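# Unload three sand cores from mould onto plywood boards

## Task

Lift three sand cores out of the mould and set them down on the plywood boards next to it, then release them: the long core with the rounded nose, plus the two upright bladed cores standing in the mould half on the robot's right. The remaining two cores must stay upright in the mould.

## Robot and tools

Robot: two 6-joint arms, left_arm and right_arm, each ending in a two-finger gripper with a wrist camera (cam_left_wrist, cam_right_wrist, both 896x504). There are no fixed cameras.

Frames: the scene frame has its origin at table-top height, midway between the nominal bases. +x points out over the table, +z is up, and left_arm sits on the +y side. Image left and right do not match arm names. Calibrated bases: left_arm at (+0.031, +0.345, 0) m, right_arm at (+0.030, -0.335, 0) m, each yawed very slightly, with z up. Each arm reports its gripper pose (end_effector_position in metres, end_effector_quat_wxyz) and its wrist camera pose in its own base frame. These readings can be a few centimetres off, more at long reach. The gripper's fingers point along its +z axis and close along its y axis. The reported point lies between the pads, about 1 cm short of the tips.

Joint order per arm, always: waist, shoulder, elbow, wrist pitch, wrist yaw, wrist roll. Stated ranges in rad: waist -2.618 to 3.054, shoulder 0 to 3.142, elbow 0 to 3.142, wrist pitch -1.571 to 1.571, wrist yaw -1.571 to 1.571, wrist roll -2.094 to 2.094. A real end may sit up to 0.059 rad either side of these.

The row: a flat list of 14 numbers, each in [-1, 1], covering both arms even when one stays still. Numbers 1-6 are left_arm joint offsets and number 7 is its opening. Numbers 8-14 are the same for right_arm. Joint numbers are scaled offsets, not poses. They count from the arm's Joint targets as they stand when the action or move begins, not from the previous row. A value of 1.0 equals 2.224 rad for waist, shoulder and elbow, and 8.485 rad for the three wrist joints. Sending 0 keeps a joint at its current target. The opening number is absolute: +1 fully open, -1 closed. In between, the fingers go to where grip_measured would read that value. Sending 0 there is a real command (half open). To leave a gripper unchanged, repeat its current command, shown under Tool commands.

execute_actions(actions, cameras): actions is a list of actions. Each action is a table of up to 15 rows, and each row is applied for one 1/30 s step. A short table repeats its last row for the rest of the 15 steps. Repeating the same offset in later actions keeps moving the joint further. If an action asks any joint to go more than 0.059 rad beyond its range end, that action is rejected for both arms. If the first action is malformed or fails this check, the whole call is rejected. An empty list just returns state and images. cameras: a list of names, [] for none, or omitted/null/["all"] for all. An unknown name voids the call.

move(target, speed, blend, opening_speed, blocking, cameras): target is one 14-number row, or a list of up to 15 rows. Every row's offsets count from the same starting Joint targets, not from the row before. Joints travel in step, so the hand follows a curve. There is no collision avoidance and nothing slows the arm at contact. speed is in rad/s for the joint with farthest to go: 0.01 to 12.57, default 0.5, either one value or one per target. blend, in rad, rounds the corners between listed targets. opening_speed (0.2 or more, in scale units per second) ramps the fingers gradually. For gentle parts, close slowly. The result adds a move: line with one of: done, off_target (at rest with a joint more than 0.035 rad from its target), moving, held, or fault. limits=held means some steps were withheld. done does not prove contact or its absence. blocking=false returns after about 0.5 s while the move continues.

wait(seconds 0-10) lets the scene run with the last commands held. stop brakes a running move. zoom_image(camera, region [x0,y0,x1,y1] in pixels, at most 504x504) gives a closer look at the latest image from a wrist camera. finished_scene(scene) ends the current scene permanently; give the current scene's number.

Result lines: Joint positions and Joint velocities, per arm, list the six joints (rad, rad/s) and then the pad gap (m; 0.094 when fully open). Velocities near zero show as "within noise". Joint targets is the base for your next offsets. grip_measured uses the opening scale. With nothing held it reads up to about 2.7 mm wide. Squeezing a hard part, it reads somewhat below the part's width. grip_effort_nm is the motor effort, negative when closing. It is offset and noisy, and does not measure pad force. Joint torques include the arm's own weight. Joints 1-3 wrap at ±28 N m. "joint sent to its limit" means a joint was clipped at its real end. "joint command not followed" means the clearance check altered that arm's targets. MOTOR HOT warns at 75 °C. At 90 °C the arm folds and goes idle. At 100 °C it collapses.

Motion limits: each step, a target may lead the measured angle by at most 0.339 rad (big joints) or 2.2 rad (wrist). If targets would put the gripper more than 200 mm from where it is, they are scaled back. Large moves therefore need several actions. Tiny offsets may not start at all.

Cautions: do not drop cores, release them while they are still moving, or slam or push hard into the mould, the table or the other cores. Never let the two arms, or their grippers, press or collide with each other. Anything that ends up off the table is a failure. If an arm is stuck pressing on something, command its targets back past its measured positions. Avoid long outstretched holds and pushing toward unreachable poses, since they heat the motors. To release, command an opening well above grip_measured. The scene keeps running between calls, with the last commands held. Occasionally a loose object gets a small nudge.

Each tool is called after "Emit:" as name(argument=value, ...), one argument or row to a line, values as JSON.

## Session

Emit:
execute_actions(
  actions=[],
)

Scene clock: 0.00 s.
left_arm: end_effector_position=(+0.3631, -0.0246, +0.2028) grip_measured=+1.000 grip_effort_nm=n/a end_effector_quat_wxyz=(+0.569, -0.059, +0.818, -0.064) | right_arm: end_effector_position=(+0.3464, +0.0127, +0.2781) grip_measured=+1.000 grip_effort_nm=n/a end_effector_quat_wxyz=(+0.512, -0.227, +0.829, +0.002)
Joint positions: left_arm=[-0.095 1.034 0.566 0.116 -0.051 -0.203 0.094] | right_arm=[-0.154 1.056 1.018 -0.499 -0.37 -0.476 0.094]
Joint velocities: within noise
Joint torques (N m): no reading
Heat: left arm: 32 °C; right arm: 36 °C.
Joint targets: left_arm=[-0.095 1.027 0.576 0.117 -0.051 -0.202] | right_arm=[-0.154 1.049 1.030 -0.497 -0.374 -0.475]
Tool commands: left_gripper/opening=+1.0 right_gripper/opening=+1.0

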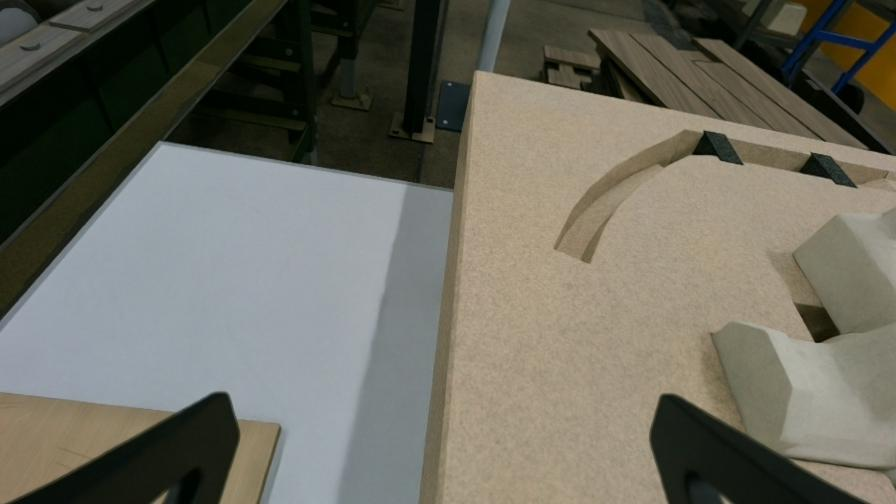

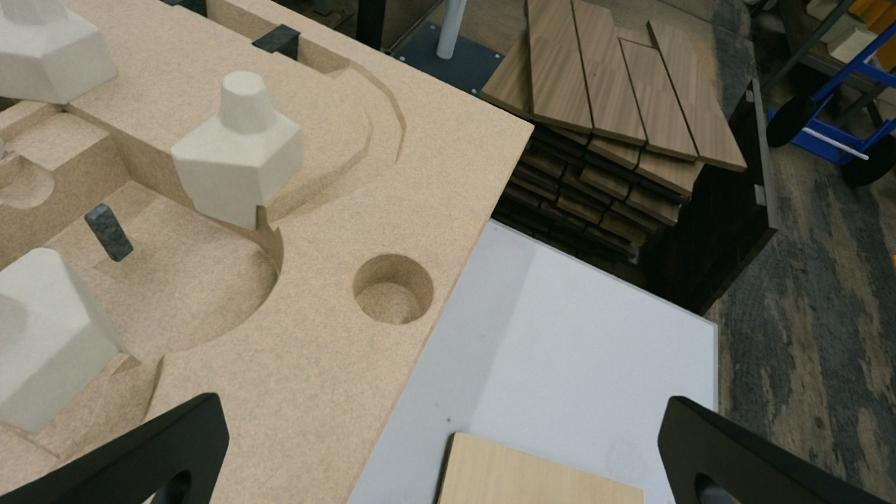

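Emit:
move(
  target=[-0.16,0.168,0.595,-0.1906,0.006,0.0238,1,0.2716,0.158,0.391,-0.1182,0.0441,0.056,1],
  speed=0.8,
)

Scene clock: 26.30 s.
left_arm: end_effector_position=(+0.2668, -0.1244, +0.3364) grip_measured=+1.000 grip_effort_nm=0.032 end_effector_quat_wxyz=(+0.273, +0.207, +0.938, -0.059) | right_arm: end_effector_position=(+0.2666, +0.1293, +0.3350) grip_measured=+1.000 grip_effort_nm=0.027 end_effector_quat_wxyz=(+0.272, -0.216, +0.936, +0.063)
Joint positions: left_arm=[-0.444 1.391 1.879 -1.492 -0.007 -0.007 0.094] | right_arm=[0.445 1.394 1.874 -1.485 -0.006 -0.008 0.094]
Joint velocities: within noise
Joint torques (N m): left_arm=[-0.5 -2.77 5.72 1.42 0.11 0.02] | right_arm=[0.51 -2.88 6.61 0.82 0 0.03]
Heat: left arm: 36 °C; right arm: 39 °C.
Joint targets: left_arm=[-0.451 1.400 1.900 -1.500 0.000 0.000] | right_arm=[0.450 1.401 1.900 -1.500 0.000 0.000]
move: done

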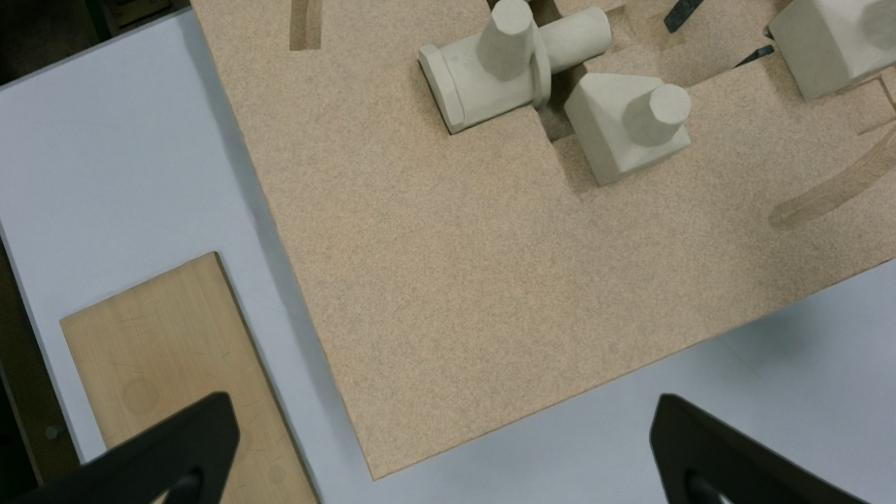

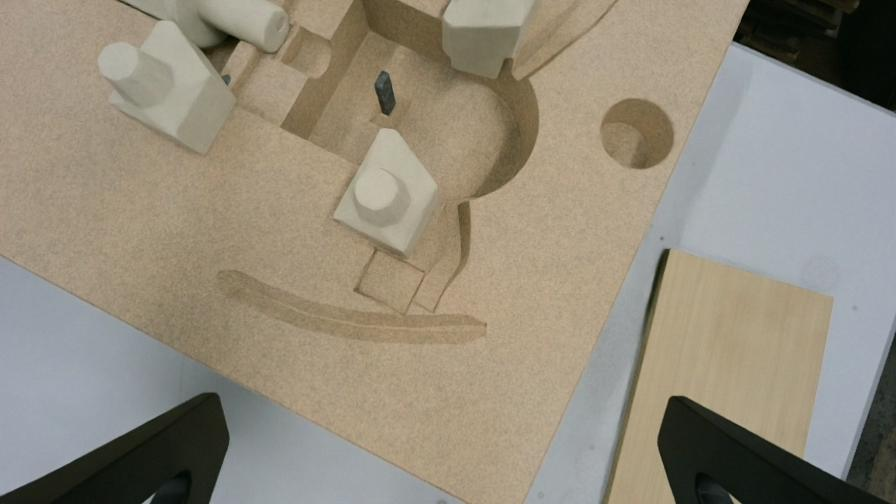

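Emit:
move(
  target=[0,0,0,0.0354,0,0,1,0,0,0,0.0354,0,0,1],
  speed=0.8,
)

Scene clock: 38.13 s.
left_arm: end_effector_position=(+0.3142, -0.1470, +0.3810) grip_measured=+1.000 grip_effort_nm=0.027 end_effector_quat_wxyz=(+0.400, +0.196, +0.891, -0.088) | right_arm: end_effector_position=(+0.3121, +0.1509, +0.3772) grip_measured=+1.000 grip_effort_nm=0.022 end_effector_quat_wxyz=(+0.393, -0.206, +0.892, +0.090)
Joint positions: left_arm=[-0.444 1.391 1.879 -1.214 -0.007 -0.007 0.094] | right_arm=[0.445 1.394 1.874 -1.22 -0.005 -0.007 0.094]
Joint velocities: within noise
Joint torques (N m): left_arm=[-0.62 -3.02 6.11 2.01 0.1 0.01] | right_arm=[0.51 -3.12 6.9 1.41 0.04 0.04]
Heat: left arm: 35 °C; right arm: 38 °C.
Joint targets: left_arm=[-0.451 1.400 1.900 -1.200 0.000 -0.001] | right_arm=[0.450 1.401 1.900 -1.199 0.000 0.001]
move: done

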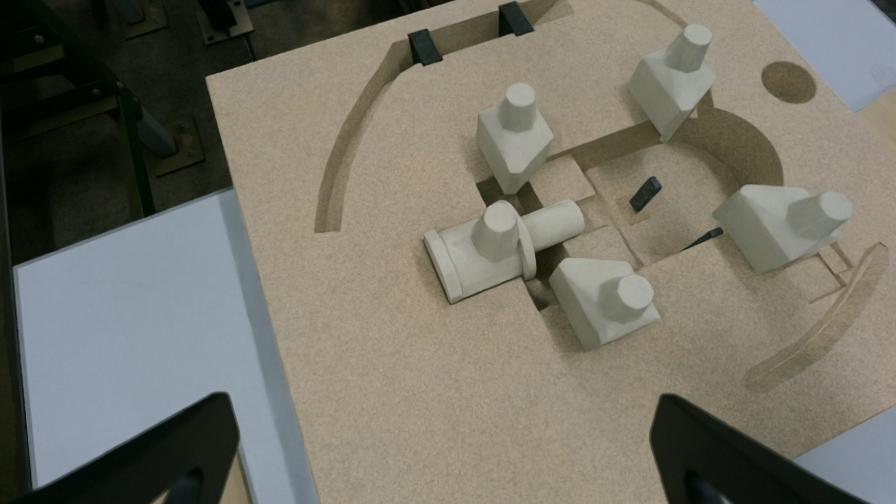

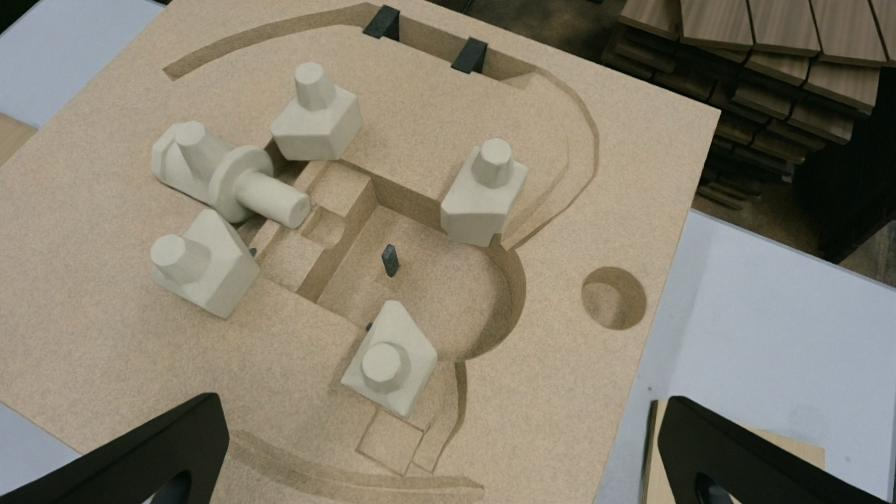

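Emit:
zoom_image(
  camera="cam_right_wrist",
  region=[300, 120, 620, 480],
)

Emit:
zoom_image(
  camera="cam_left_wrist",
  region=[400, 60, 700, 360],
)

Emit:
zoom_image(
  camera="cam_right_wrist",
  region=[130, 40, 380, 330],
)

Scaled by 1.400.

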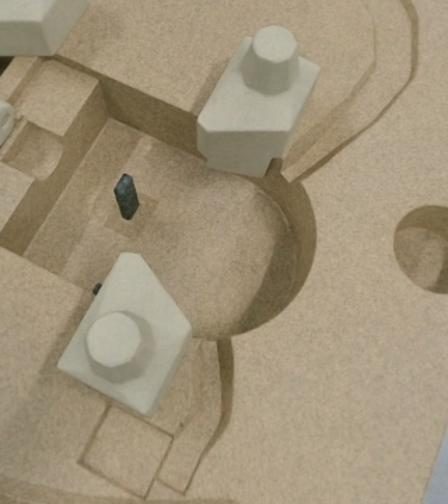

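Scaled by 1.680.

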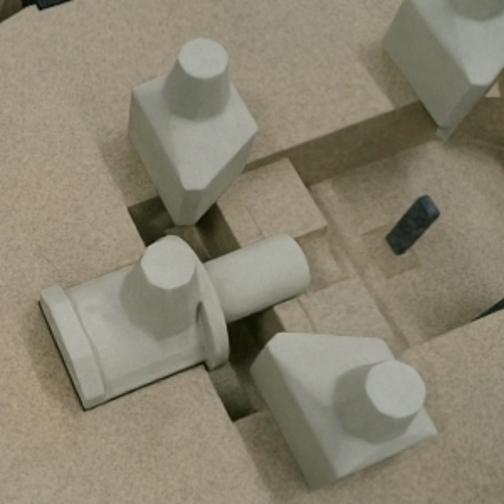

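Scaled by 1.738.

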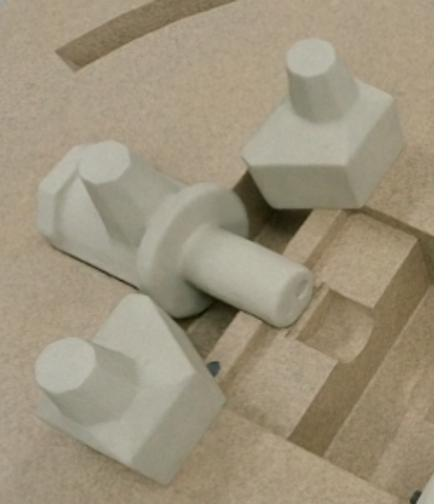

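Emit:
move(
  target=[0,-0.0454,-0.159,0.0295,0,0,1,0,-0.0454,-0.159,0.0295,0,0,1],
  speed=0.6,
)

Scene clock: 70.40 s.
left_arm: end_effector_position=(+0.3304, -0.1547, +0.3211) grip_measured=+1.000 grip_effort_nm=0.027 end_effector_quat_wxyz=(+0.395, +0.197, +0.893, -0.087) | right_arm: end_effector_position=(+0.3273, +0.1580, +0.3211) grip_measured=+1.000 grip_effort_nm=0.022 end_effector_quat_wxyz=(+0.393, -0.206, +0.892, +0.090)
Joint positions: left_arm=[-0.444 1.326 1.553 -0.966 -0.007 -0.007 0.094] | right_arm=[0.445 1.323 1.553 -0.971 -0.005 -0.007 0.094]
Joint velocities: within noise
Joint torques (N m): left_arm=[-0.54 -5.87 4.46 2.02 0.11 0.02] | right_arm=[0.5 -5.74 5.07 1.49 0.04 0.04]
Heat: left arm: 38 °C; right arm: 41 °C.
Joint targets: left_arm=[-0.451 1.299 1.546 -0.949 0.000 -0.001] | right_arm=[0.450 1.300 1.546 -0.949 0.000 0.001]
move: done

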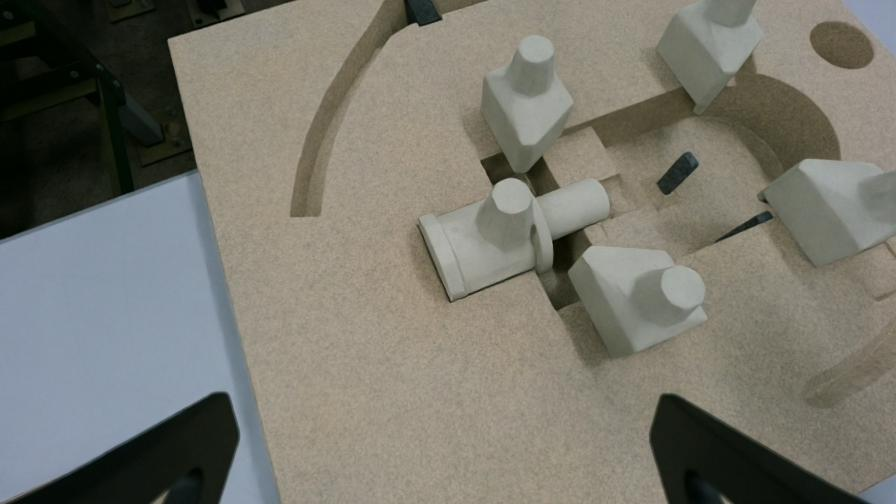

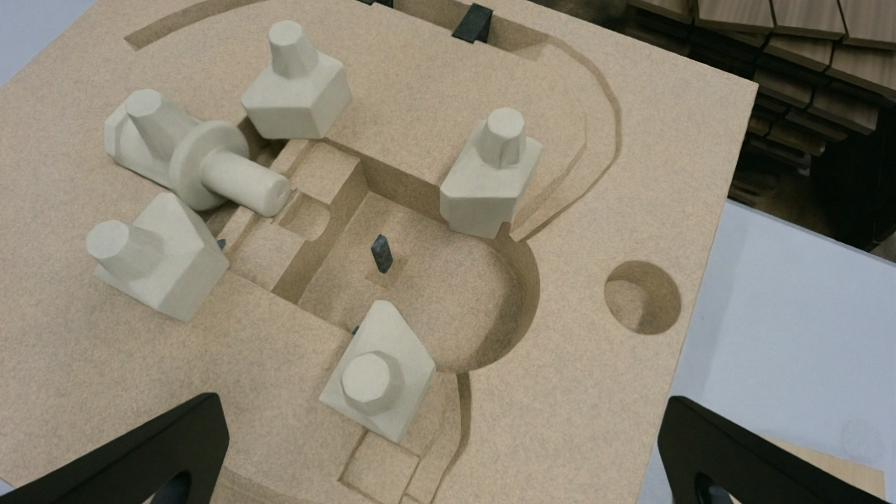

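Emit:
move(
  target=[0,0,0,0,0,0,1,0.0418,0.2127,0.156,-0.0437,0,0,1],
  speed=0.5,
)

Scene clock: 112.97 s.
left_arm: end_effector_position=(+0.3306, -0.1548, +0.3213) grip_measured=+1.000 grip_effort_nm=0.022 end_effector_quat_wxyz=(+0.395, +0.197, +0.893, -0.087) | right_arm: end_effector_position=(+0.3404, +0.2057, +0.2277) grip_measured=+1.000 grip_effort_nm=0.022 end_effector_quat_wxyz=(+0.172, -0.266, +0.947, +0.049)
Joint positions: left_arm=[-0.444 1.326 1.553 -0.965 -0.007 -0.007 0.094] | right_arm=[0.539 1.769 1.864 -1.305 -0.004 -0.007 0.094]
Joint velocities: within noise
Joint torques (N m): left_arm=[-0.46 -5.9 4.41 2.01 0.09 0.01] | right_arm=[0.42 -6.98 7.69 0.56 0.03 0.04]
Heat: left arm: 40 °C; right arm: 41 °C.
Joint targets: left_arm=[-0.451 1.299 1.546 -0.949 0.000 -0.001] | right_arm=[0.544 1.773 1.893 -1.320 0.000 0.000]
move: done

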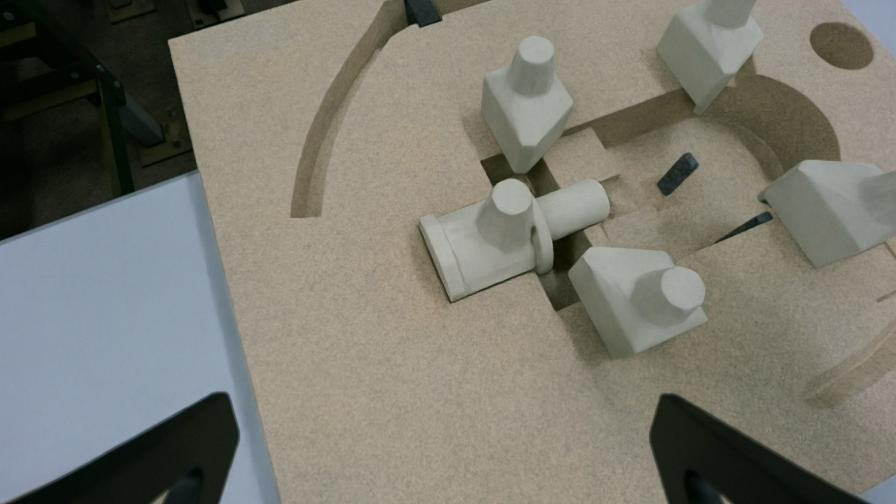

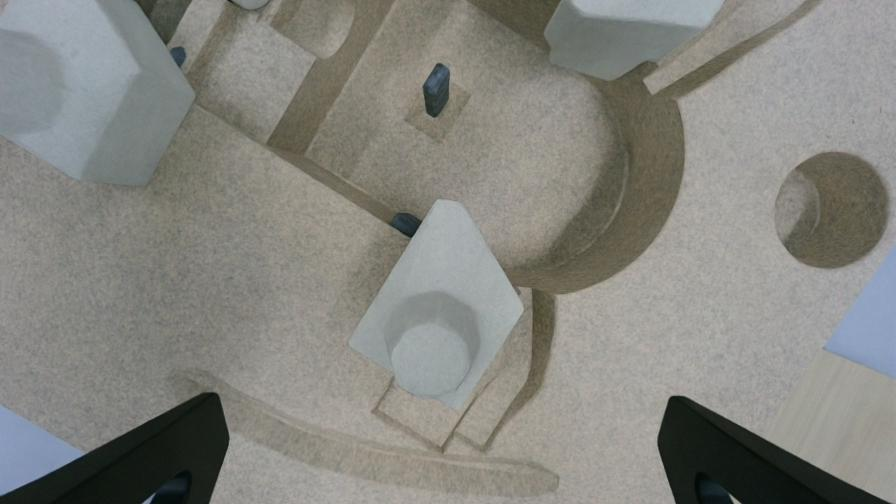

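Emit:
move(
  target=[0,0,0,0,0,0,1,0.004,-0.013,-0.0805,0.0189,0,0,1],
  speed=0.3,
  cameras=["cam_right_wrist"],
)

Scene clock: 124.40 s.
left_arm: end_effector_position=(+0.3306, -0.1548, +0.3213) grip_measured=+1.000 grip_effort_nm=0.032 end_effector_quat_wxyz=(+0.395, +0.197, +0.893, -0.087) | right_arm: end_effector_position=(+0.3437, +0.2105, +0.1913) grip_measured=+1.000 grip_effort_nm=0.027 end_effector_quat_wxyz=(+0.164, -0.269, +0.948, +0.047)
Joint positions: left_arm=[-0.444 1.326 1.553 -0.965 -0.007 -0.007 0.094] | right_arm=[0.545 1.769 1.72 -1.179 -0.004 -0.007 0.094]
Joint velocities: within noise
Joint torques (N m): left_arm=[-0.46 -5.85 4.46 2.03 0.1 -0.01] | right_arm=[0.69 -9.48 5.08 0.87 0.02 0.04]
Heat: left arm: 40 °C; right arm: 39 °C.
Joint targets: left_arm=[-0.451 1.299 1.546 -0.949 0.000 -0.001] | right_arm=[0.553 1.744 1.714 -1.159 0.000 0.001]
move: done
Images, in order (width x height): cam_right_wrist 896x504.

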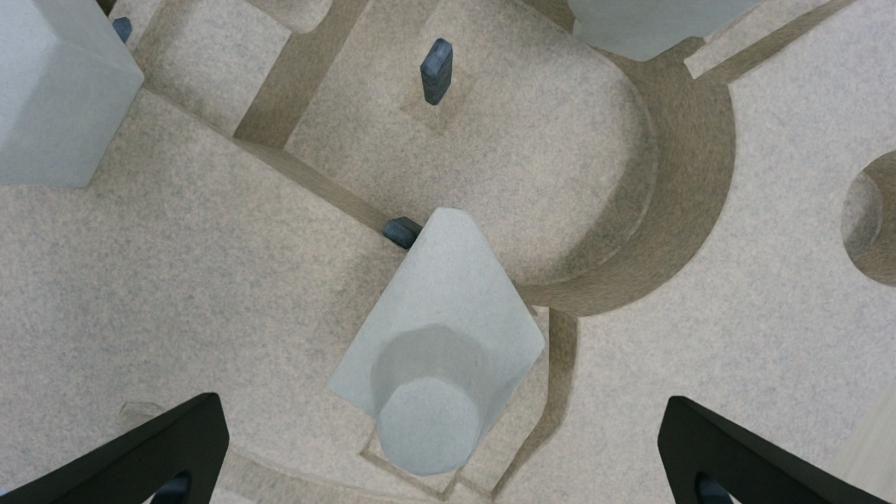

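Emit:
move(
  target=[0,0,0,0,0,0,1,0.0058,-0.0175,-0.080,0.0187,0,0,1],
  speed=0.3,
  cameras=["cam_right_wrist"],
)

Scene clock: 134.47 s.
left_arm: end_effector_position=(+0.3306, -0.1548, +0.3213) grip_measured=+1.000 grip_effort_nm=0.027 end_effector_quat_wxyz=(+0.395, +0.197, +0.893, -0.087) | right_arm: end_effector_position=(+0.3402, +0.2148, +0.1558) grip_measured=+1.000 grip_effort_nm=0.027 end_effector_quat_wxyz=(+0.167, -0.275, +0.945, +0.049)
Joint positions: left_arm=[-0.444 1.326 1.553 -0.965 -0.007 -0.007 0.094] | right_arm=[0.559 1.742 1.544 -1.021 -0.004 -0.007 0.094]
Joint velocities: within noise
Joint torques (N m): left_arm=[-0.51 -5.82 4.6 2.02 0.11 -0.01] | right_arm=[0.55 -10.4 5.11 0.87 0.03 0.04]
Heat: left arm: 40 °C; right arm: 40 °C.
Joint targets: left_arm=[-0.451 1.299 1.546 -0.950 0.000 -0.001] | right_arm=[0.565 1.705 1.536 -1.001 0.000 0.001]
move: off_target (right_arm); right_arm: the shoulder is farthest, 0.037 rad from its target
Images, in order (width x height): cam_right_wrist 896x504.

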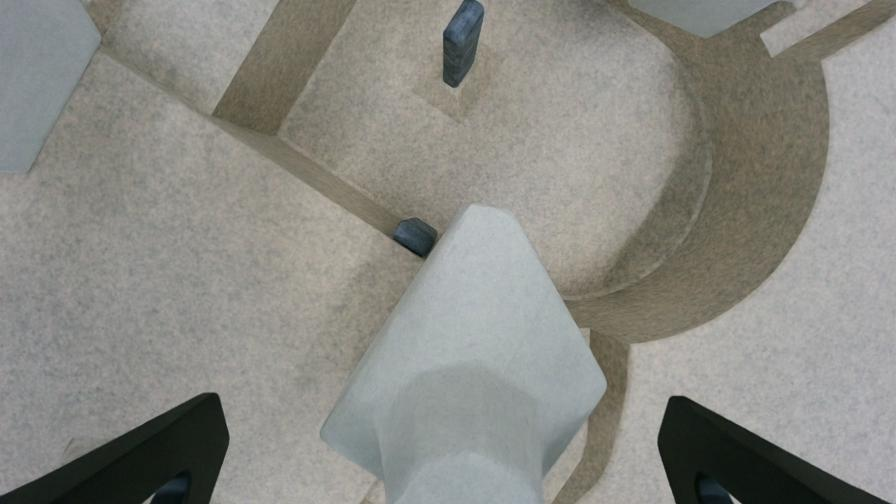

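Emit:
move(
  target=[0,0,0,0,0,0,1,-0.0088,0,0.0153,0,0,0,1],
  speed=0.3,
  cameras=["cam_right_wrist"],
)

Scene clock: 141.67 s.
left_arm: end_effector_position=(+0.3306, -0.1548, +0.3213) grip_measured=+1.000 grip_effort_nm=0.027 end_effector_quat_wxyz=(+0.395, +0.197, +0.893, -0.087) | right_arm: end_effector_position=(+0.3418, +0.2127, +0.1559) grip_measured=+1.000 grip_effort_nm=0.027 end_effector_quat_wxyz=(+0.168, -0.272, +0.946, +0.049)
Joint positions: left_arm=[-0.444 1.326 1.553 -0.965 -0.007 -0.006 0.094] | right_arm=[0.553 1.742 1.544 -1.02 -0.004 -0.007 0.094]
Joint velocities: within noise
Joint torques (N m): left_arm=[-0.36 -5.79 4.49 2.05 0.11 0.01] | right_arm=[-0.57 -10.44 7.75 0.84 0.03 0.06]
Heat: left arm: 40 °C; right arm: 42 °C.
Joint targets: left_arm=[-0.451 1.299 1.546 -0.950 0.000 0.000] | right_arm=[0.546 1.705 1.570 -1.001 0.000 0.001]
move: off_target (right_arm); right_arm: the shoulder is farthest, 0.037 rad from its target
Images, in order (width x height): cam_right_wrist 896x504.

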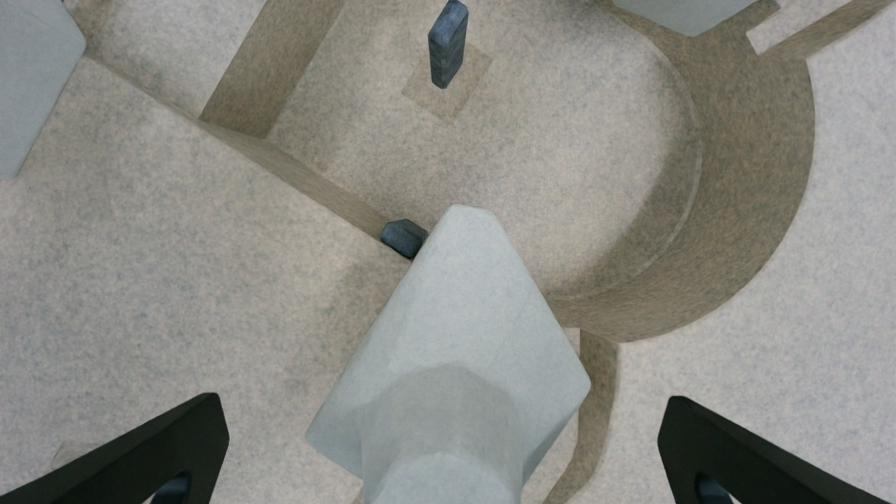

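Emit:
move(
  target=[0,0,0,0,0,0,1,0,0,0,0,0,0,-0.35],
  opening_speed=0.5,
  cameras=["cam_right_wrist"],
)

Emit:
move(
  target=[0,0,0,0,0,0,1,0,0,0,0,0,0,-0.52],
  opening_speed=0.2,
  cameras=["cam_right_wrist"],
)

Scene clock: 148.60 s.
left_arm: end_effector_position=(+0.3306, -0.1548, +0.3213) grip_measured=+1.000 grip_effort_nm=0.027 end_effector_quat_wxyz=(+0.395, +0.197, +0.893, -0.087) | right_arm: end_effector_position=(+0.3419, +0.2128, +0.1560) grip_measured=-0.323 grip_effort_nm=-0.965 end_effector_quat_wxyz=(+0.168, -0.272, +0.946, +0.049)
Joint positions: left_arm=[-0.444 1.326 1.553 -0.965 -0.007 -0.006 0.094] | right_arm=[0.553 1.742 1.544 -1.019 -0.004 -0.007 0.032]
Joint velocities: within noise
Joint torques (N m): left_arm=[-0.51 -5.89 4.56 2.01 0.09 0] | right_arm=[-0.59 -10.41 7.76 0.84 0.03 0.04]
Heat: left arm: 41 °C; right arm: 43 °C.
Joint targets: left_arm=[-0.451 1.299 1.546 -0.950 0.000 -0.001] | right_arm=[0.546 1.705 1.570 -1.001 0.000 0.001]
move: off_target (right_arm); right_arm: the shoulder is farthest, 0.037 rad from its target
Images, in order (width x height): cam_right_wrist 896x504.

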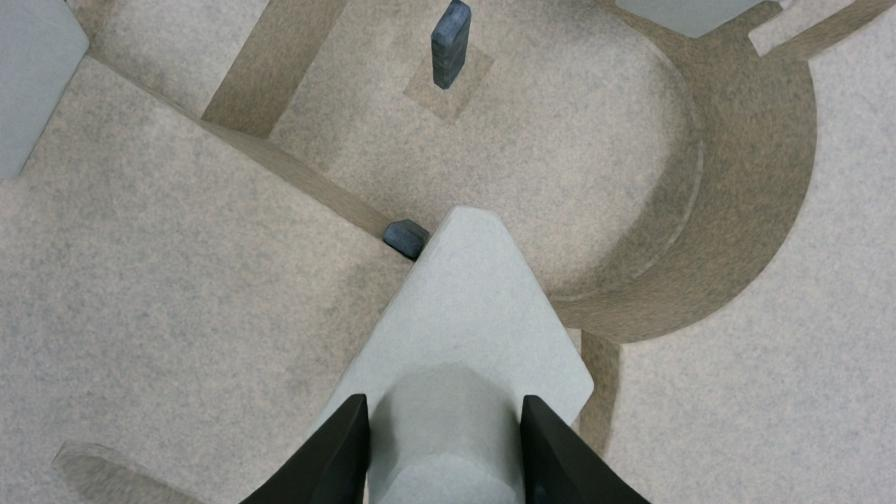

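Scene clock: 149.67 s.
left_arm: end_effector_position=(+0.3306, -0.1548, +0.3213) grip_measured=+1.000 grip_effort_nm=0.042 end_effector_quat_wxyz=(+0.395, +0.197, +0.893, -0.087) | right_arm: end_effector_position=(+0.3419, +0.2128, +0.1560) grip_measured=-0.325 grip_effort_nm=-1.004 end_effector_quat_wxyz=(+0.168, -0.272, +0.946, +0.049)
Joint positions: left_arm=[-0.444 1.326 1.553 -0.965 -0.007 -0.006 0.094] | right_arm=[0.553 1.742 1.544 -1.019 -0.004 -0.007 0.032]
Joint velocities: within noise
Joint torques (N m): left_arm=[-0.51 -5.93 4.52 2.01 0.12 0] | right_arm=[-0.61 -10.41 7.76 0.84 0.02 0.04]
Heat: left arm: 41 °C; right arm: 43 °C.
Joint targets: left_arm=[-0.451 1.299 1.546 -0.950 0.000 -0.001] | right_arm=[0.546 1.705 1.570 -1.001 0.000 0.001]
move: off_target (right_arm); right_arm: the shoulder is farthest, 0.037 rad from its target
Images, in order (width x height): cam_right_wrist 896x504.

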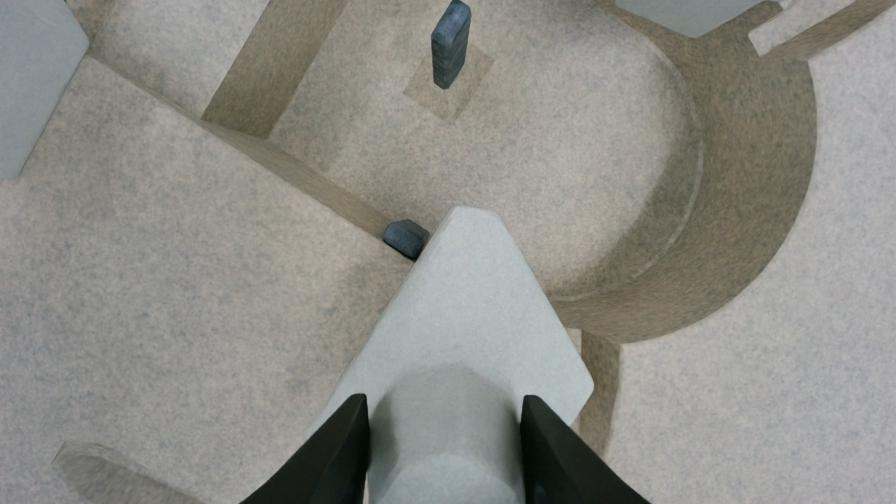

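Emit:
move(
  target=[
    [0,0,0,0,0,0,1,0,0.0238,0.0594,-0.01426,0,0,-0.52],
    [0,0,0,0,0,0,1,0,0.0364,0.1293,-0.02935,0,0,-0.52],
    [0,0,0,0,0,0,1,0,0.0683,0.2473,-0.05186,0,0,-0.52],
  ],
  blend=0.02,
  speed=0.25,
)

Scene clock: 161.17 s.
left_arm: end_effector_position=(+0.3306, -0.1548, +0.3213) grip_measured=+1.000 grip_effort_nm=0.027 end_effector_quat_wxyz=(+0.395, +0.197, +0.893, -0.087) | right_arm: end_effector_position=(+0.3416, +0.2126, +0.2502) grip_measured=-0.326 grip_effort_nm=-1.009 end_effector_quat_wxyz=(+0.162, -0.272, +0.947, +0.047)
Joint positions: left_arm=[-0.444 1.326 1.553 -0.965 -0.007 -0.006 0.094] | right_arm=[0.553 1.855 2.077 -1.453 -0.004 -0.007 0.032]
Joint velocities: within noise
Joint torques (N m): left_arm=[-0.43 -5.87 4.45 2.01 0.11 0.02] | right_arm=[-0.61 -7.49 8.54 0.77 0.03 0.05]
Heat: left arm: 41 °C; right arm: 43 °C.
Joint targets: left_arm=[-0.451 1.299 1.546 -0.950 0.000 -0.001] | right_arm=[0.546 1.857 2.120 -1.441 0.000 0.000]
move: off_target (right_arm); right_arm: the elbow is farthest, 0.043 rad from its target

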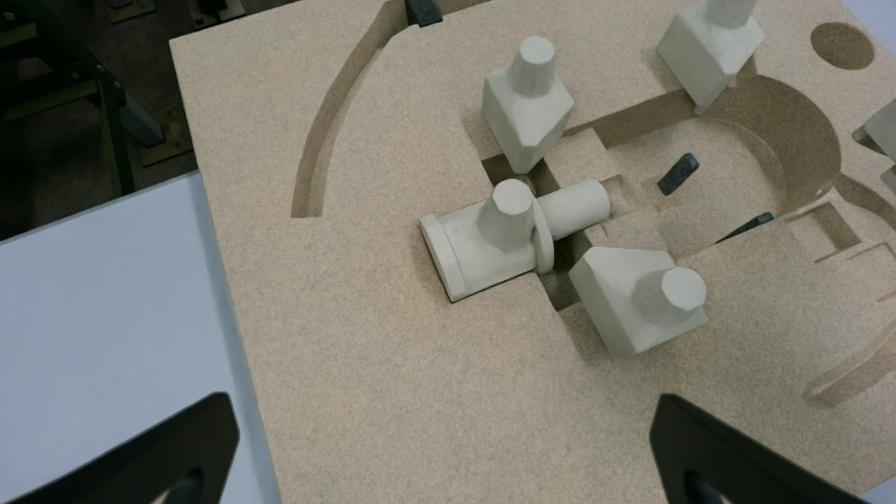

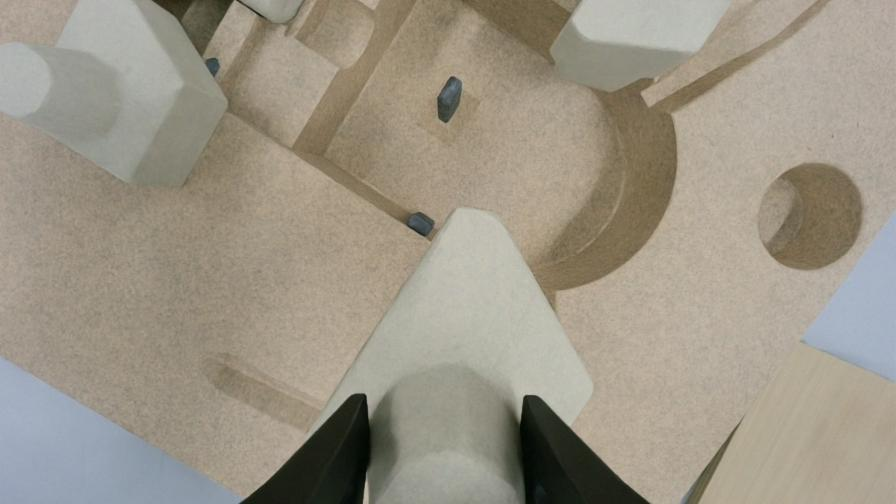

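Emit:
move(
  target=[0,0,0,0,0.05,0,1,0,0,0,0,0,0,-0.52],
  speed=0.8,
  cameras=["cam_left_wrist"],
)

Emit:
zoom_image(
  camera="cam_left_wrist",
  region=[600, 20, 850, 220],
)

Scene clock: 180.37 s.
left_arm: end_effector_position=(+0.2898, -0.2154, +0.3313) grip_measured=+1.000 grip_effort_nm=0.022 end_effector_quat_wxyz=(+0.345, +0.275, +0.856, -0.270) | right_arm: end_effector_position=(+0.3413, +0.2125, +0.2501) grip_measured=-0.326 grip_effort_nm=-1.004 end_effector_quat_wxyz=(+0.162, -0.272, +0.947, +0.047)
Joint positions: left_arm=[-0.444 1.326 1.553 -0.964 0.409 -0.006 0.094] | right_arm=[0.553 1.855 2.077 -1.455 -0.004 -0.007 0.032]
Joint velocities: within noise
Joint torques (N m): left_arm=[-0.5 -5.83 4.4 1.95 0.37 0.01] | right_arm=[-0.59 -7.51 8.51 0.76 0.04 0.04]
Heat: left arm: 41 °C; right arm: 40 °C.
Joint targets: left_arm=[-0.451 1.299 1.546 -0.949 0.424 -0.001] | right_arm=[0.546 1.857 2.120 -1.441 0.000 0.000]
move: off_target (right_arm); right_arm: the elbow is farthest, 0.043 rad from its target
Images, in order (width x height): cam_left_wrist 896x504.

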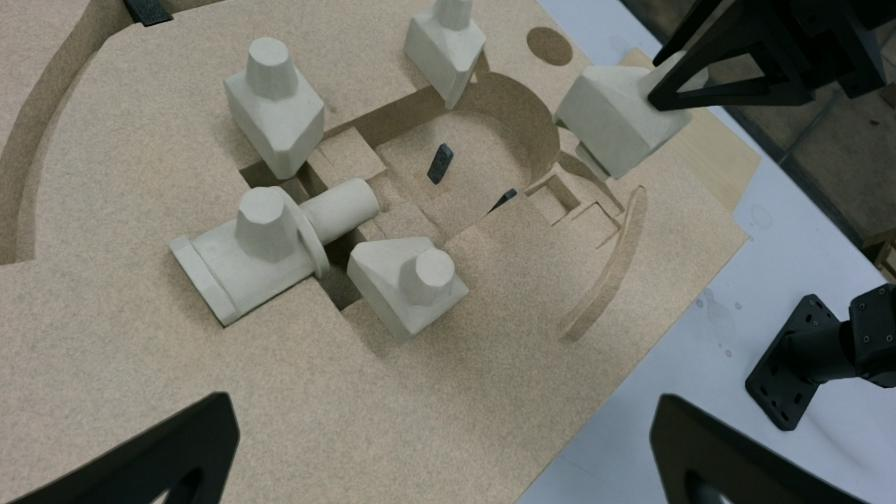

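Scaled by 2.016.

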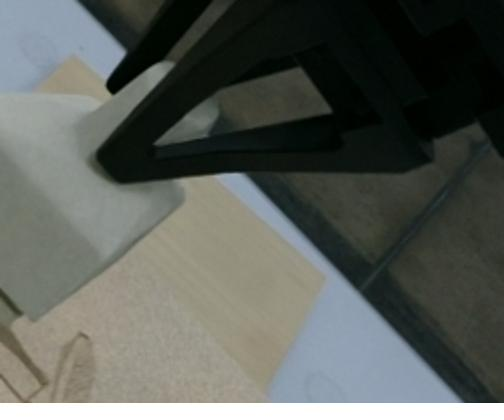

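Emit:
zoom_image(
  camera="cam_left_wrist",
  region=[530, 50, 710, 200],
)

Scaled by 2.800.

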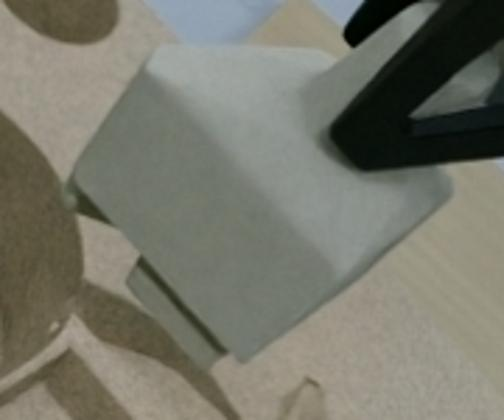

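Emit:
move(
  target=[0,0,0,0.059,0.01,0,1,0,-0.1655,-0.3588,0.1542,0,0,-0.52],
  speed=0.5,
)

Scene clock: 192.97 s.
left_arm: end_effector_position=(+0.3263, -0.2486, +0.4345) grip_measured=+1.000 grip_effort_nm=0.032 end_effector_quat_wxyz=(+0.540, +0.314, +0.711, -0.323) | right_arm: end_effector_position=(+0.4130, +0.2566, +0.2690) grip_measured=-0.327 grip_effort_nm=-1.009 end_effector_quat_wxyz=(+0.498, -0.237, +0.822, +0.141)
Joint positions: left_arm=[-0.444 1.326 1.553 -0.467 0.499 -0.006 0.094] | right_arm=[0.553 1.547 1.313 -0.248 -0.004 -0.006 0.032]
Joint velocities: within noise
Joint torques (N m): left_arm=[-0.5 -6.15 4.64 2.31 0.25 -0.02] | right_arm=[-0.59 -11.28 7.08 2.53 0.03 0.04]
Heat: left arm: 41 °C; right arm: 41 °C.
Joint targets: left_arm=[-0.451 1.299 1.546 -0.449 0.509 -0.001] | right_arm=[0.546 1.489 1.322 -0.132 0.000 0.001]
move: off_target (right_arm); right_arm: the wrist pitch is farthest, 0.115 rad from its target

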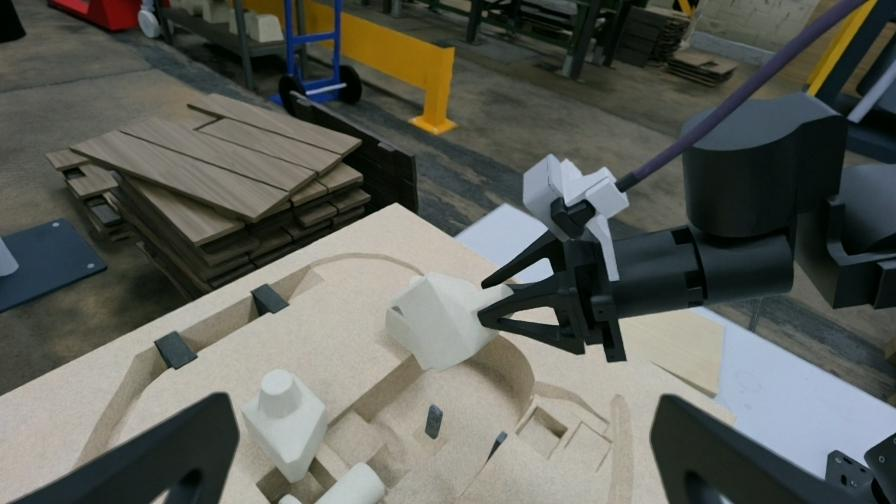

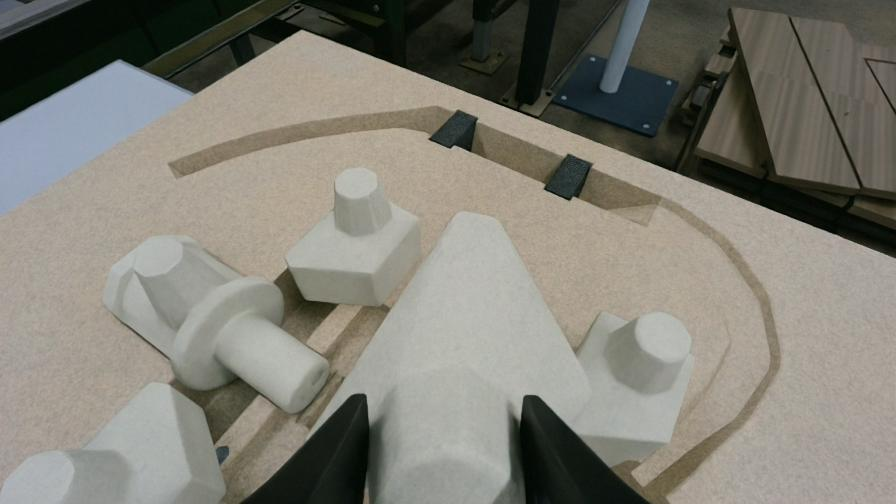

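Emit:
zoom_image(
  camera="cam_left_wrist",
  region=[360, 240, 540, 390],
)

Scaled by 2.800.

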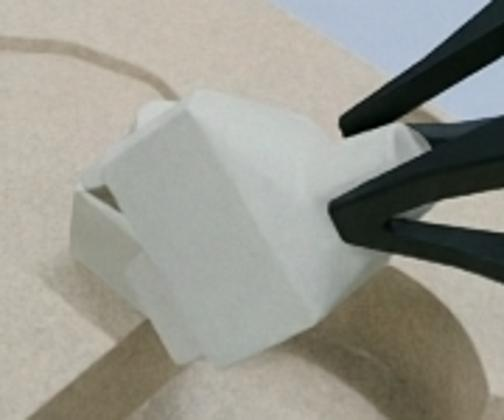

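Emit:
move(
  target=[
    [0,0,0,0,0,0,1,0,0.1655,0.3588,-0.1543,0,0,-0.52],
    [0,0,0,0,0,0,1,-0.3894,0.076,0.1821,-0.1312,0,0,-0.52],
  ],
  blend=0.1,
  speed=0.5,
  cameras=["cam_right_wrist"],
)

Scene clock: 222.53 s.
left_arm: end_effector_position=(+0.3263, -0.2487, +0.4348) grip_measured=+1.000 grip_effort_nm=0.032 end_effector_quat_wxyz=(+0.540, +0.315, +0.711, -0.323) | right_arm: end_effector_position=(+0.3541, -0.1183, +0.2061) grip_measured=-0.326 grip_effort_nm=-1.009 end_effector_quat_wxyz=(+0.146, +0.157, +0.976, -0.026)
Joint positions: left_arm=[-0.444 1.326 1.553 -0.466 0.5 -0.006 0.094] | right_arm=[-0.324 1.709 1.724 -1.288 0.002 -0.006 0.032]
Joint velocities: within noise
Joint torques (N m): left_arm=[-0.36 -6.08 4.78 2.33 0.23 0] | right_arm=[0.35 -11.07 5.63 0.98 -0.04 0.04]
Heat: left arm: 45 °C; right arm: 45 °C.
Joint targets: left_arm=[-0.451 1.299 1.546 -0.449 0.509 -0.001] | right_arm=[-0.320 1.658 1.727 -1.246 0.000 0.000]
move: off_target (right_arm); right_arm: the shoulder is farthest, 0.051 rad from its target
Images, in order (width x height): cam_right_wrist 896x504.

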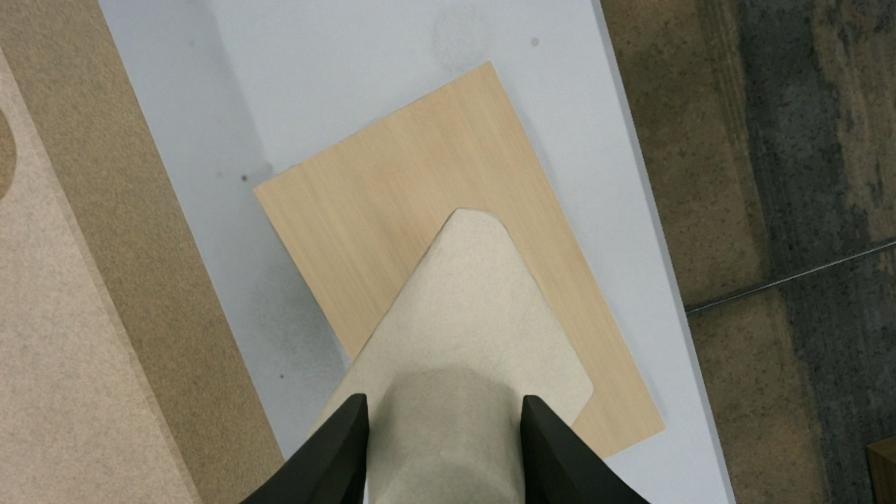

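Emit:
move(
  target=[0,0,0,0,0,0,1,0.0166,0.0144,-0.1232,0.0384,0,0,-0.52],
  speed=0.25,
  cameras=["cam_right_wrist"],
)

Scene clock: 239.57 s.
left_arm: end_effector_position=(+0.3263, -0.2487, +0.4348) grip_measured=+1.000 grip_effort_nm=0.027 end_effector_quat_wxyz=(+0.540, +0.315, +0.711, -0.323) | right_arm: end_effector_position=(+0.3753, -0.1114, +0.1413) grip_measured=-0.326 grip_effort_nm=-1.004 end_effector_quat_wxyz=(+0.169, +0.140, +0.975, -0.026)
Joint positions: left_arm=[-0.444 1.326 1.553 -0.466 0.5 -0.006 0.094] | right_arm=[-0.29 1.707 1.447 -0.968 0.002 -0.006 0.032]
Joint velocities: within noise
Joint torques (N m): left_arm=[-0.51 -6.02 4.6 2.29 0.21 0] | right_arm=[0.54 -8.38 6.08 1.09 -0.02 0.04]
Heat: left arm: 46 °C; right arm: 43 °C.
Joint targets: left_arm=[-0.451 1.299 1.546 -0.449 0.509 -0.001] | right_arm=[-0.283 1.690 1.453 -0.920 0.000 0.000]
move: off_target (right_arm); right_arm: the wrist pitch is farthest, 0.048 rad from its target
Images, in order (width x height): cam_right_wrist 896x504.

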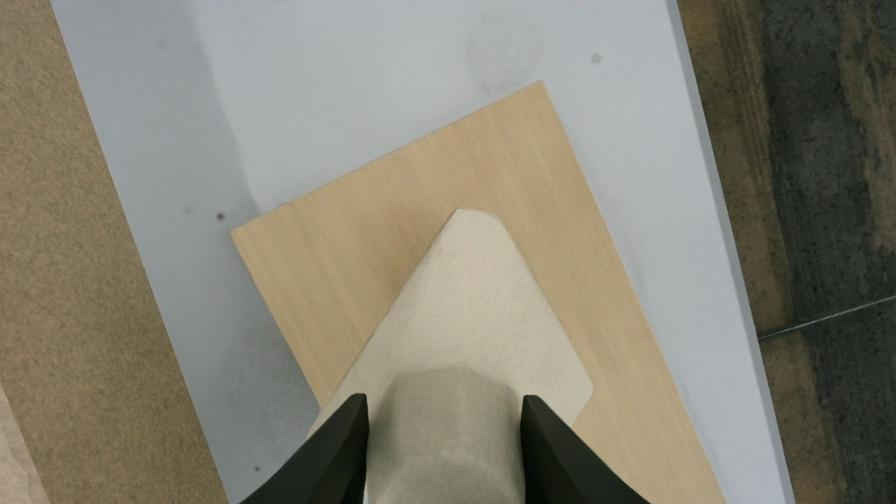

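Emit:
move(
  target=[0,0,0,0,0,0,1,0,0.0036,-0.0405,0.01155,0,0,-0.52],
  speed=0.12,
  cameras=[],
)

Emit:
move(
  target=[0,0,0,0,0,0,1,0,0.0027,-0.015,0.0046,0,0,-0.52],
  speed=0.1,
  cameras=["cam_right_wrist"],
)

Scene clock: 248.00 s.
left_arm: end_effector_position=(+0.3263, -0.2487, +0.4348) grip_measured=+1.000 grip_effort_nm=0.032 end_effector_quat_wxyz=(+0.540, +0.315, +0.711, -0.323) | right_arm: end_effector_position=(+0.3756, -0.1115, +0.1196) grip_measured=-0.326 grip_effort_nm=-1.004 end_effector_quat_wxyz=(+0.172, +0.140, +0.975, -0.027)
Joint positions: left_arm=[-0.444 1.326 1.553 -0.466 0.5 -0.006 0.094] | right_arm=[-0.29 1.707 1.359 -0.872 0.002 -0.006 0.032]
Joint velocities: within noise
Joint torques (N m): left_arm=[-0.54 -6.06 4.68 2.32 0.22 -0.01] | right_arm=[0.57 -7.71 6 1.15 -0.04 0.03]
Heat: left arm: 46 °C; right arm: 43 °C.
Joint targets: left_arm=[-0.451 1.299 1.546 -0.449 0.509 -0.001] | right_arm=[-0.283 1.698 1.363 -0.822 0.000 0.000]
move: off_target (right_arm); right_arm: the wrist pitch is farthest, 0.050 rad from its target
No camera images: "cameras" was empty.

Scene clock: 248.80 s.
left_arm: end_effector_position=(+0.3263, -0.2487, +0.4348) grip_measured=+1.000 grip_effort_nm=0.027 end_effector_quat_wxyz=(+0.540, +0.315, +0.711, -0.323) | right_arm: end_effector_position=(+0.3786, -0.1122, +0.1164) grip_measured=-0.327 grip_effort_nm=-1.004 end_effector_quat_wxyz=(+0.180, +0.139, +0.973, -0.028)
Joint positions: left_arm=[-0.444 1.326 1.553 -0.466 0.5 -0.006 0.094] | right_arm=[-0.29 1.707 1.34 -0.838 0.002 -0.006 0.032]
Joint velocities: within noise
Joint torques (N m): left_arm=[-0.44 -6.12 4.7 2.3 0.23 0.03] | right_arm=[0.55 -7.24 4.89 1.19 -0.03 0.04]
Heat: left arm: 46 °C; right arm: 43 °C.
Joint targets: left_arm=[-0.451 1.299 1.546 -0.449 0.509 -0.001] | right_arm=[-0.283 1.704 1.330 -0.783 0.000 0.000]
move: off_target (right_arm); right_arm: the wrist pitch is farthest, 0.055 rad from its target
Images, in order (width x height): cam_right_wrist 896x504.

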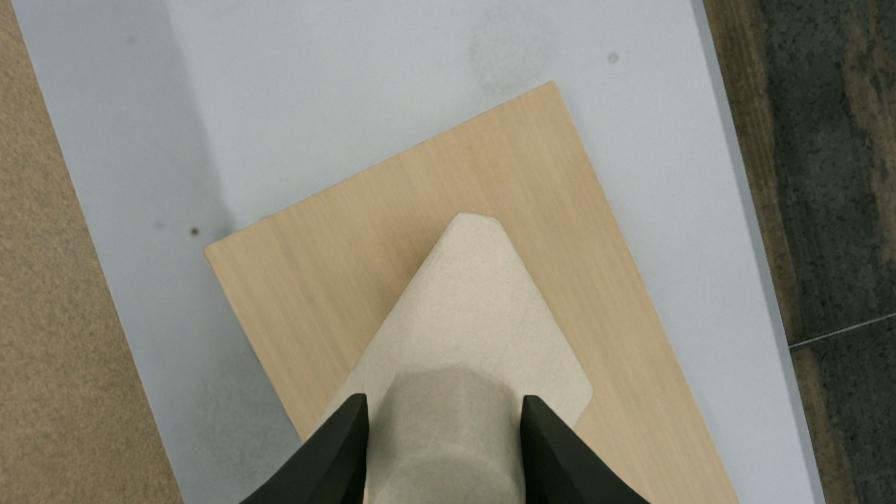

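Emit:
move(
  target=[0,0,0,0,0,0,1,0,0.0018,-0.012,0.0028,0,0,-0.52],
  speed=0.1,
  cameras=["cam_right_wrist"],
)

Scene clock: 253.93 s.
left_arm: end_effector_position=(+0.3263, -0.2487, +0.4348) grip_measured=+1.000 grip_effort_nm=0.027 end_effector_quat_wxyz=(+0.540, +0.315, +0.711, -0.323) | right_arm: end_effector_position=(+0.3833, -0.1128, +0.1155) grip_measured=-0.328 grip_effort_nm=-1.004 end_effector_quat_wxyz=(+0.191, +0.138, +0.972, -0.030)
Joint positions: left_arm=[-0.444 1.326 1.553 -0.466 0.5 -0.006 0.094] | right_arm=[-0.287 1.707 1.329 -0.805 0.004 -0.006 0.032]
Joint velocities: within noise
Joint torques (N m): left_arm=[-0.43 -6.12 4.72 2.3 0.23 0.02] | right_arm=[0.31 -6.95 3.79 1.17 -0.05 0.03]
Heat: left arm: 46 °C; right arm: 42 °C.
Joint targets: left_arm=[-0.451 1.299 1.546 -0.449 0.509 -0.001] | right_arm=[-0.283 1.708 1.303 -0.759 0.000 0.000]
move: off_target (right_arm); right_arm: the wrist pitch is farthest, 0.045 rad from its target
Images, in order (width x height): cam_right_wrist 896x504.

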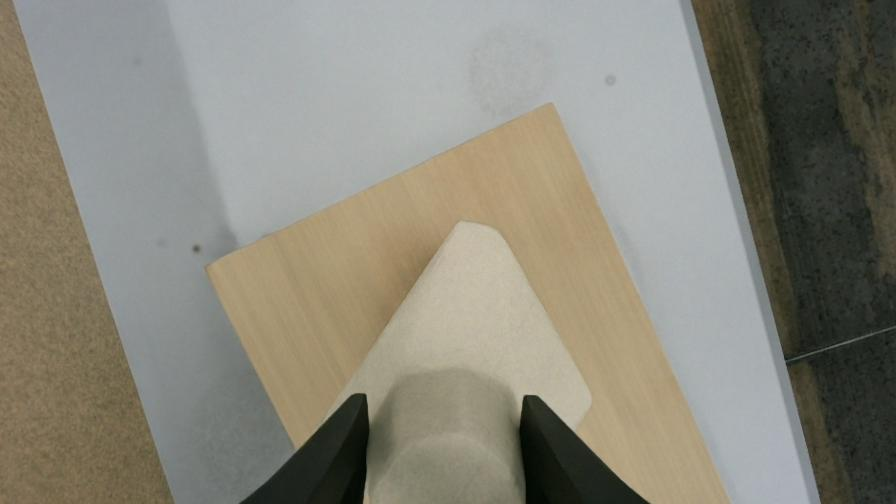

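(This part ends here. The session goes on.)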